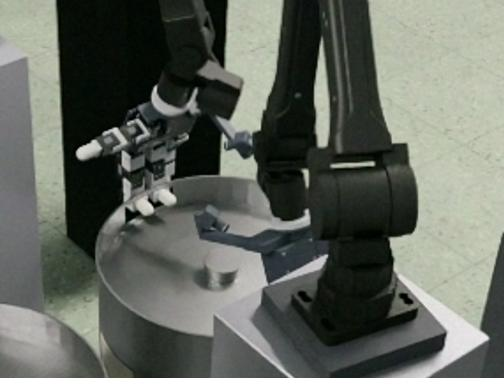

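Call:
move:
  arm2: {"joints":{"joint1_rad":0.537,"joint2_rad":2.251,"joint3_rad":0.996,"joint4_rad":-0.623,"joint5_rad":-0.25,"joint6_rad":0.68,"hand_speed":-0.6,"hand_index_dip":-0.78,"hand_middle_dip":-0.78},"min_time_s":2}
  arm5: {"joints":{"joint1_rad":-0.326,"joint2_rad":2.391,"joint3_rad":0.993,"joint4_rad":-0.494,"joint5_rad":0.241,"joint6_rad":-0.515,"hand_speed":-0.6,"hand_index_dip":-0.78,"hand_middle_dip":-0.78},"min_time_s":2}

Scene clock: 1749.80 s.
Joint torques (N m): arm1=[3.02 1.38 9.68 1.74 0.03 0] | arm2=[-2.43 -14.8 2.82 -1.18 0.07 -0.04] | arm3=[0.97 2.73 11.26 3.02 0.13 -0.2] | arm4=[2.43 1.79 10.66 2.73 -0.04 -0.09] | arm5=[0.62 -13.45 0.12 -0.51 0.88 0.23] | arm6=[-2.2 3.14 9.83 2.03 -0.04 0.06]
Motor temperatures (°C): arm1=[25 29 49 28 26 26] | arm2=[28 33 32 29 29 26] | arm3=[25 26 45 26 28 26] | arm4=[25 25 46 28 25 26] | arm5=[29 38 34 29 27 28] | arm6=[25 26 48 27 26 28]
Heat: arm1: hottest joint3_rad 49 °C; arm2: hottest joint2_rad 33 °C; arm3: hottest joint3_rad 45 °C; arm4: hottest joint3_rad 46 °C; arm5: hottest joint2_rad 38 °C; arm6: hottest joint3_rad 48 °C.
move: arm2 done; arm5 off_target
Joint velocities: within noise
arm1, arm3, arm4, arm6: as last shown
arm2.joint_positions: joint1_rad=+0.552 joint2_rad=+2.270 joint3_rad=+0.986 joint4_rad=-0.604 joint5_rad=-0.256 joint6_rad=+0.686 hand_index_mcp=+0.448 hand_index_abd=-0.003 hand_index_pip=+0.585 hand_index_dip=-0.765 hand_middle_mcp=+0.440 hand_middle_abd=+0.001 hand_middle_pip=+0.579 hand_middle_dip=-0.760 hand_ring_mcp=+0.996 hand_ring_abd=-0.001 hand_ring_pip=+0.002 hand_ring_dip=+0.696 hand_thumb_cmc=+0.713 hand_thumb_axl=+0.677 hand_thumb_mcp=+0.223 hand_thumb_ipl=+0.168 hand_current_limit=+0.790 hand_speed=-0.600
arm2.joint_status: all done
arm2.hand_state: goal,goal,goal,goal,goal,goal,goal,goal,goal,goal,goal,goal,goal,goal,goal,goal
arm2.index_mcp_current_ma: 7
arm2.index_abd_current_ma: -1
arm2.index_pip_current_ma: 7
arm2.index_dip_current_ma: 15
arm2.middle_mcp_current_ma: 0
arm2.middle_abd_current_ma: 0
arm2.middle_pip_current_ma: 1
arm2.middle_dip_current_ma: 23
arm2.ring_mcp_current_ma: -2
arm2.ring_abd_current_ma: 0
arm2.ring_pip_current_ma: 1
arm2.ring_dip_current_ma: 0
arm2.thumb_cmc_current_ma: 0
arm2.thumb_axl_current_ma: 0
arm2.thumb_mcp_current_ma: -2
arm2.thumb_ipl_current_ma: 0
arm2.hand_goal_index_mcp: 0.440
arm2.hand_goal_index_abd: 0.000
arm2.hand_goal_index_pip: 0.576
arm2.hand_goal_index_dip: -0.780
arm2.hand_goal_middle_mcp: 0.440
arm2.hand_goal_middle_abd: 0.000
arm2.hand_goal_middle_pip: 0.576
arm2.hand_goal_middle_dip: -0.780
arm2.hand_goal_ring_mcp: 1.000
arm2.hand_goal_ring_abd: 0.000
arm2.hand_goal_ring_pip: 0.000
arm2.hand_goal_ring_dip: 0.696
arm2.hand_goal_thumb_cmc: 0.714
arm2.hand_goal_thumb_axl: 0.678
arm2.hand_goal_thumb_mcp: 0.226
arm2.hand_goal_thumb_ipl: 0.168
arm2.hand: x=+0.2512 y=+0.1569 z=+0.3753 quat_wxyz=(-0.197, +0.980, +0.004, -0.004) (m; scene frame)
arm2.hand_target: x=+0.2518 y=+0.1461 z=+0.3841 quat_wxyz=(-0.191, +0.982, +0.001, -0.001) (m; scene frame)
arm2.hand_status: not commanded
arm5.joint_positions: joint1_rad=-0.339 joint2_rad=+2.418 joint3_rad=+1.004 joint4_rad=-0.485 joint5_rad=+0.228 joint6_rad=-0.535 hand_index_mcp=+0.450 hand_index_abd=-0.003 hand_index_pip=+0.591 hand_index_dip=-0.753 hand_middle_mcp=+0.442 hand_middle_abd=+0.007 hand_middle_pip=+0.587 hand_middle_dip=-0.748 hand_ring_mcp=+0.996 hand_ring_abd=+0.001 hand_ring_pip=+0.002 hand_ring_dip=+0.696 hand_thumb_cmc=+0.713 hand_thumb_axl=+0.677 hand_thumb_mcp=+0.223 hand_thumb_ipl=+0.168 hand_current_limit=+0.790 hand_speed=-0.600
arm5.joint_status: hand_index_dip off_target (ended at -0.753, target -0.780); hand_middle_dip off_target (ended at -0.748, target -0.780); the others done
arm5.hand_state: goal,goal,goal,blocked,goal,goal,goal,blocked,goal,goal,goal,goal,goal,goal,goal,goal
arm5.index_mcp_current_ma: 20
arm5.index_abd_current_ma: -3
arm5.index_pip_current_ma: 31
arm5.index_dip_current_ma: 67
arm5.middle_mcp_current_ma: 2
arm5.middle_abd_current_ma: 10
arm5.middle_pip_current_ma: 20
arm5.middle_dip_current_ma: 82
arm5.ring_mcp_current_ma: -6
arm5.ring_abd_current_ma: 0
arm5.ring_pip_current_ma: 3
arm5.ring_dip_current_ma: 0
arm5.thumb_cmc_current_ma: -1
arm5.thumb_axl_current_ma: -1
arm5.thumb_mcp_current_ma: -5
arm5.thumb_ipl_current_ma: 0
arm5.hand_goal_index_mcp: 0.440
arm5.hand_goal_index_abd: 0.000
arm5.hand_goal_index_pip: 0.576
arm5.hand_goal_index_dip: -0.780
arm5.hand_goal_middle_mcp: 0.440
arm5.hand_goal_middle_abd: 0.000
arm5.hand_goal_middle_pip: 0.576
arm5.hand_goal_middle_dip: -0.780
arm5.hand_goal_ring_mcp: 1.000
arm5.hand_goal_ring_abd: 0.000
arm5.hand_goal_ring_pip: 0.000
arm5.hand_goal_ring_dip: 0.696
arm5.hand_goal_thumb_cmc: 0.714
arm5.hand_goal_thumb_axl: 0.678
arm5.hand_goal_thumb_mcp: 0.226
arm5.hand_goal_thumb_ipl: 0.168
arm5.hand: x=+0.2558 y=-0.1247 z=+0.3775 quat_wxyz=(+0.016, -0.005, +0.980, -0.198) (m; scene frame)
arm5.hand_target: x=+0.2564 y=-0.1210 z=+0.3878 quat_wxyz=(+0.027, -0.001, +0.980, -0.198) (m; scene frame)
arm5.hand_status: not commanded
pictures: none

Call:
move:
  arm2: {"joints":{"joint1_rad":0.537,"joint2_rad":2.02,"joint3_rad":1.055,"joint4_rad":-0.62,"joint5_rad":-0.23,"joint6_rad":0.68},"min_time_s":3}
  arm5: {"joints":{"joint1_rad":-0.326,"joint2_rad":2.17,"joint3_rad":1.05,"joint4_rad":-0.49,"joint5_rad":0.225,"joint6_rad":-0.52},"min_time_s":3}

Scene clock: 1777.30 s.
Joint torques (N m): arm1=[3.02 1.38 9.68 1.76 0.03 0] | arm2=[-2.49 -30.97 7.53 -1.14 0.12 0.03] | arm3=[0.85 3.25 11.25 3.02 0.07 -0.13] | arm4=[1.79 1.61 10.71 2.71 -0.07 -0.06] | arm5=[0.26 -27.46 4.41 -0.46 1.24 0.13] | arm6=[-2.37 3.19 9.89 2.03 -0.04 0.06]
Motor temperatures (°C): arm1=[25 29 49 28 26 26] | arm2=[28 36 33 29 29 26] | arm3=[25 26 45 26 28 26] | arm4=[25 25 46 28 25 26] | arm5=[29 39 34 29 27 28] | arm6=[25 26 48 27 26 28]
Heat: arm1: hottest joint3_rad 49 °C; arm2: hottest joint2_rad 36 °C; arm3: hottest joint3_rad 45 °C; arm4: hottest joint3_rad 46 °C; arm5: hottest joint2_rad 39 °C; arm6: hottest joint3_rad 48 °C.
move: arm2 time_out; arm5 time_out
Joint velocities: within noise
arm1, arm3, arm4, arm6: as last shown
arm2.joint_positions: joint1_rad=+0.552 joint2_rad=+2.254 joint3_rad=+0.987 joint4_rad=-0.601 joint5_rad=-0.236 joint6_rad=+0.679 hand_index_mcp=+0.506 hand_index_abd=-0.006 hand_index_pip=+0.629 hand_index_dip=-0.721 hand_middle_mcp=+0.496 hand_middle_abd=-0.001 hand_middle_pip=+0.615 hand_middle_dip=-0.721 hand_ring_mcp=+0.996 hand_ring_abd=-0.001 hand_ring_pip=+0.002 hand_ring_dip=+0.696 hand_thumb_cmc=+0.713 hand_thumb_axl=+0.677 hand_thumb_mcp=+0.223 hand_thumb_ipl=+0.168 hand_current_limit=+0.790 hand_speed=-0.600
arm2.joint_status: joint2_rad time_out (moved -0.016 of -0.250); the others done
arm2.hand_state: blocked,goal,blocked,blocked,blocked,goal,blocked,blocked,goal,goal,goal,goal,goal,goal,goal,goal
arm2.index_mcp_current_ma: 155
arm2.index_abd_current_ma: -3
arm2.index_pip_current_ma: 102
arm2.index_dip_current_ma: 122
arm2.middle_mcp_current_ma: 121
arm2.middle_abd_current_ma: 0
arm2.middle_pip_current_ma: 64
arm2.middle_dip_current_ma: 121
arm2.ring_mcp_current_ma: -2
arm2.ring_abd_current_ma: 0
arm2.ring_pip_current_ma: 1
arm2.ring_dip_current_ma: 0
arm2.thumb_cmc_current_ma: 0
arm2.thumb_axl_current_ma: 0
arm2.thumb_mcp_current_ma: -2
arm2.thumb_ipl_current_ma: 0
arm2.hand_goal_index_mcp: 0.440
arm2.hand_goal_index_abd: 0.000
arm2.hand_goal_index_pip: 0.576
arm2.hand_goal_index_dip: -0.780
arm2.hand_goal_middle_mcp: 0.440
arm2.hand_goal_middle_abd: 0.000
arm2.hand_goal_middle_pip: 0.576
arm2.hand_goal_middle_dip: -0.780
arm2.hand_goal_ring_mcp: 1.000
arm2.hand_goal_ring_abd: 0.000
arm2.hand_goal_ring_pip: 0.000
arm2.hand_goal_ring_dip: 0.696
arm2.hand_goal_thumb_cmc: 0.714
arm2.hand_goal_thumb_axl: 0.678
arm2.hand_goal_thumb_mcp: 0.226
arm2.hand_goal_thumb_ipl: 0.168
arm2.on_its_own: joint2_rad reads +2.254 and still pushes toward +2.020 since a time_out
arm2.hand: x=+0.2540 y=+0.1489 z=+0.3818 quat_wxyz=(-0.183, +0.983, +0.010, -0.004) (m; scene frame)
arm2.hand_target: x=+0.3214 y=+0.0614 z=+0.4973 quat_wxyz=(-0.075, +0.993, +0.019, +0.085) (m; scene frame)
arm2.hand_status: not commanded
arm5.joint_positions: joint1_rad=-0.341 joint2_rad=+2.400 joint3_rad=+1.004 joint4_rad=-0.477 joint5_rad=+0.203 joint6_rad=-0.535 hand_index_mcp=+0.506 hand_index_abd=+0.001 hand_index_pip=+0.620 hand_index_dip=-0.713 hand_middle_mcp=+0.499 hand_middle_abd=+0.003 hand_middle_pip=+0.628 hand_middle_dip=-0.708 hand_ring_mcp=+0.996 hand_ring_abd=+0.001 hand_ring_pip=+0.002 hand_ring_dip=+0.696 hand_thumb_cmc=+0.713 hand_thumb_axl=+0.677 hand_thumb_mcp=+0.223 hand_thumb_ipl=+0.168 hand_current_limit=+0.790 hand_speed=-0.600
arm5.joint_status: joint2_rad time_out (moved -0.018 of -0.248); the others done
arm5.hand_state: blocked,goal,blocked,blocked,blocked,goal,blocked,blocked,goal,goal,goal,goal,goal,goal,goal,goal
arm5.index_mcp_current_ma: 224
arm5.index_abd_current_ma: 0
arm5.index_pip_current_ma: 122
arm5.index_dip_current_ma: 211
arm5.middle_mcp_current_ma: 190
arm5.middle_abd_current_ma: 4
arm5.middle_pip_current_ma: 150
arm5.middle_dip_current_ma: 230
arm5.ring_mcp_current_ma: -6
arm5.ring_abd_current_ma: 0
arm5.ring_pip_current_ma: 3
arm5.ring_dip_current_ma: 0
arm5.thumb_cmc_current_ma: -1
arm5.thumb_axl_current_ma: -1
arm5.thumb_mcp_current_ma: -5
arm5.thumb_ipl_current_ma: 0
arm5.hand_goal_index_mcp: 0.440
arm5.hand_goal_index_abd: 0.000
arm5.hand_goal_index_pip: 0.576
arm5.hand_goal_index_dip: -0.780
arm5.hand_goal_middle_mcp: 0.440
arm5.hand_goal_middle_abd: 0.000
arm5.hand_goal_middle_pip: 0.576
arm5.hand_goal_middle_dip: -0.780
arm5.hand_goal_ring_mcp: 1.000
arm5.hand_goal_ring_abd: 0.000
arm5.hand_goal_ring_pip: 0.000
arm5.hand_goal_ring_dip: 0.696
arm5.hand_goal_thumb_cmc: 0.714
arm5.hand_goal_thumb_axl: 0.678
arm5.hand_goal_thumb_mcp: 0.226
arm5.hand_goal_thumb_ipl: 0.168
arm5.on_its_own: joint2_rad reads +2.400 and still pushes toward +2.170 since a time_out
arm5.hand: x=+0.2582 y=-0.1147 z=+0.3844 quat_wxyz=(+0.012, +0.000, +0.983, -0.182) (m; scene frame)
arm5.hand_target: x=+0.3151 y=-0.0168 z=+0.4972 quat_wxyz=(+0.092, +0.012, +0.993, -0.075) (m; scene frame)
arm5.hand_status: not commanded
pictures: none

Call:
move:
  arm2: {"joints":{"joint1_rad":0.537,"joint2_rad":1.755,"joint3_rad":1.035,"joint4_rad":-0.83,"joint5_rad":-0.23,"joint6_rad":0.68},"min_time_s":4}
  arm5: {"joints":{"joint1_rad":-0.328,"joint2_rad":1.895,"joint3_rad":0.99,"joint4_rad":-0.685,"joint5_rad":0.225,"joint6_rad":-0.52},"min_time_s":4}

Scene clock: 1793.70 s.
Joint torques (N m): arm1=[2.96 1.32 9.66 1.73 0.03 0] | arm2=[-2.32 -33.08 9.46 -2.03 0.48 0.02] | arm3=[1.14 3.84 11.08 3.06 0.12 -0.14] | arm4=[1.9 1.85 10.58 2.73 -0.04 -0.07] | arm5=[0.26 -27.28 7.8 -1.21 1.39 0.11] | arm6=[-2.26 3.37 9.83 2.04 -0.04 0.05]
Motor temperatures (°C): arm1=[25 29 49 28 26 26] | arm2=[28 43 34 29 29 26] | arm3=[25 26 45 26 28 26] | arm4=[25 25 46 28 25 26] | arm5=[29 45 35 29 28 28] | arm6=[25 26 48 27 26 28]
Heat: arm1: hottest joint3_rad 49 °C; arm2: hottest joint2_rad 43 °C; arm3: hottest joint3_rad 45 °C; arm4: hottest joint3_rad 46 °C; arm5: hottest joint2_rad 45 °C; arm6: hottest joint3_rad 48 °C.
move: arm2 time_out; arm5 time_out
Joint velocities: within noise
arm1, arm3, arm4, arm6: as last shown
arm2.joint_positions: joint1_rad=+0.552 joint2_rad=+2.025 joint3_rad=+0.960 joint4_rad=-0.787 joint5_rad=-0.246 joint6_rad=+0.679 hand_index_mcp=+0.529 hand_index_abd=-0.003 hand_index_pip=+0.637 hand_index_dip=-0.706 hand_middle_mcp=+0.515 hand_middle_abd=-0.005 hand_middle_pip=+0.625 hand_middle_dip=-0.702 hand_ring_mcp=+0.996 hand_ring_abd=-0.001 hand_ring_pip=+0.002 hand_ring_dip=+0.696 hand_thumb_cmc=+0.713 hand_thumb_axl=+0.677 hand_thumb_mcp=+0.223 hand_thumb_ipl=+0.168 hand_current_limit=+0.790 hand_speed=-0.600
arm2.joint_status: joint2_rad time_out (moved -0.229 of -0.499); the others done
arm2.hand_state: blocked,goal,blocked,blocked,blocked,goal,blocked,blocked,goal,goal,goal,goal,goal,goal,goal,goal
arm2.index_mcp_current_ma: 243
arm2.index_abd_current_ma: -1
arm2.index_pip_current_ma: 125
arm2.index_dip_current_ma: 171
arm2.middle_mcp_current_ma: 188
arm2.middle_abd_current_ma: -2
arm2.middle_pip_current_ma: 89
arm2.middle_dip_current_ma: 185
arm2.ring_mcp_current_ma: -2
arm2.ring_abd_current_ma: 0
arm2.ring_pip_current_ma: 1
arm2.ring_dip_current_ma: 0
arm2.thumb_cmc_current_ma: 0
arm2.thumb_axl_current_ma: 0
arm2.thumb_mcp_current_ma: -2
arm2.thumb_ipl_current_ma: 0
arm2.hand_goal_index_mcp: 0.440
arm2.hand_goal_index_abd: 0.000
arm2.hand_goal_index_pip: 0.576
arm2.hand_goal_index_dip: -0.780
arm2.hand_goal_middle_mcp: 0.440
arm2.hand_goal_middle_abd: 0.000
arm2.hand_goal_middle_pip: 0.576
arm2.hand_goal_middle_dip: -0.780
arm2.hand_goal_ring_mcp: 1.000
arm2.hand_goal_ring_abd: 0.000
arm2.hand_goal_ring_pip: 0.000
arm2.hand_goal_ring_dip: 0.696
arm2.hand_goal_thumb_cmc: 0.714
arm2.hand_goal_thumb_axl: 0.678
arm2.hand_goal_thumb_mcp: 0.226
arm2.hand_goal_thumb_ipl: 0.168
arm2.on_its_own: joint2_rad reads +2.025 and still pushes toward +1.755 since a time_out
arm2.hand: x=+0.2620 y=+0.1429 z=+0.4714 quat_wxyz=(-0.180, +0.984, +0.010, +0.004) (m; scene frame)
arm2.hand_target: x=+0.3138 y=+0.0704 z=+0.6095 quat_wxyz=(-0.062, +0.993, +0.021, +0.097) (m; scene frame)
arm2.hand_status: not commanded
arm5.joint_positions: joint1_rad=-0.345 joint2_rad=+2.134 joint3_rad=+0.912 joint4_rad=-0.653 joint5_rad=+0.200 joint6_rad=-0.531 hand_index_mcp=+0.519 hand_index_abd=+0.007 hand_index_pip=+0.627 hand_index_dip=-0.710 hand_middle_mcp=+0.507 hand_middle_abd=+0.008 hand_middle_pip=+0.641 hand_middle_dip=-0.689 hand_ring_mcp=+0.996 hand_ring_abd=+0.001 hand_ring_pip=+0.002 hand_ring_dip=+0.696 hand_thumb_cmc=+0.713 hand_thumb_axl=+0.677 hand_thumb_mcp=+0.223 hand_thumb_ipl=+0.168 hand_current_limit=+0.790 hand_speed=-0.600
arm5.joint_status: joint2_rad time_out (moved -0.266 of -0.505); the others done
arm5.hand_state: blocked,goal,blocked,blocked,blocked,goal,blocked,blocked,goal,goal,goal,goal,goal,goal,goal,goal
arm5.index_mcp_current_ma: 279
arm5.index_abd_current_ma: 9
arm5.index_pip_current_ma: 148
arm5.index_dip_current_ma: 224
arm5.middle_mcp_current_ma: 226
arm5.middle_abd_current_ma: 11
arm5.middle_pip_current_ma: 200
arm5.middle_dip_current_ma: 312
arm5.ring_mcp_current_ma: -6
arm5.ring_abd_current_ma: 0
arm5.ring_pip_current_ma: 3
arm5.ring_dip_current_ma: 0
arm5.thumb_cmc_current_ma: -1
arm5.thumb_axl_current_ma: -1
arm5.thumb_mcp_current_ma: -5
arm5.thumb_ipl_current_ma: 0
arm5.hand_goal_index_mcp: 0.440
arm5.hand_goal_index_abd: 0.000
arm5.hand_goal_index_pip: 0.576
arm5.hand_goal_index_dip: -0.780
arm5.hand_goal_middle_mcp: 0.440
arm5.hand_goal_middle_abd: 0.000
arm5.hand_goal_middle_pip: 0.576
arm5.hand_goal_middle_dip: -0.780
arm5.hand_goal_ring_mcp: 1.000
arm5.hand_goal_ring_abd: 0.000
arm5.hand_goal_ring_pip: 0.000
arm5.hand_goal_ring_dip: 0.696
arm5.hand_goal_thumb_cmc: 0.714
arm5.hand_goal_thumb_axl: 0.678
arm5.hand_goal_thumb_mcp: 0.226
arm5.hand_goal_thumb_ipl: 0.168
arm5.on_its_own: joint2_rad reads +2.134 and still pushes toward +1.895 since a time_out
arm5.hand: x=+0.2576 y=-0.1161 z=+0.4800 quat_wxyz=(+0.011, +0.004, +0.983, -0.181) (m; scene frame)
arm5.hand_target: x=+0.3097 y=-0.0259 z=+0.6050 quat_wxyz=(+0.097, +0.015, +0.993, -0.067) (m; scene frame)
arm5.hand_status: not commanded
pictures: none


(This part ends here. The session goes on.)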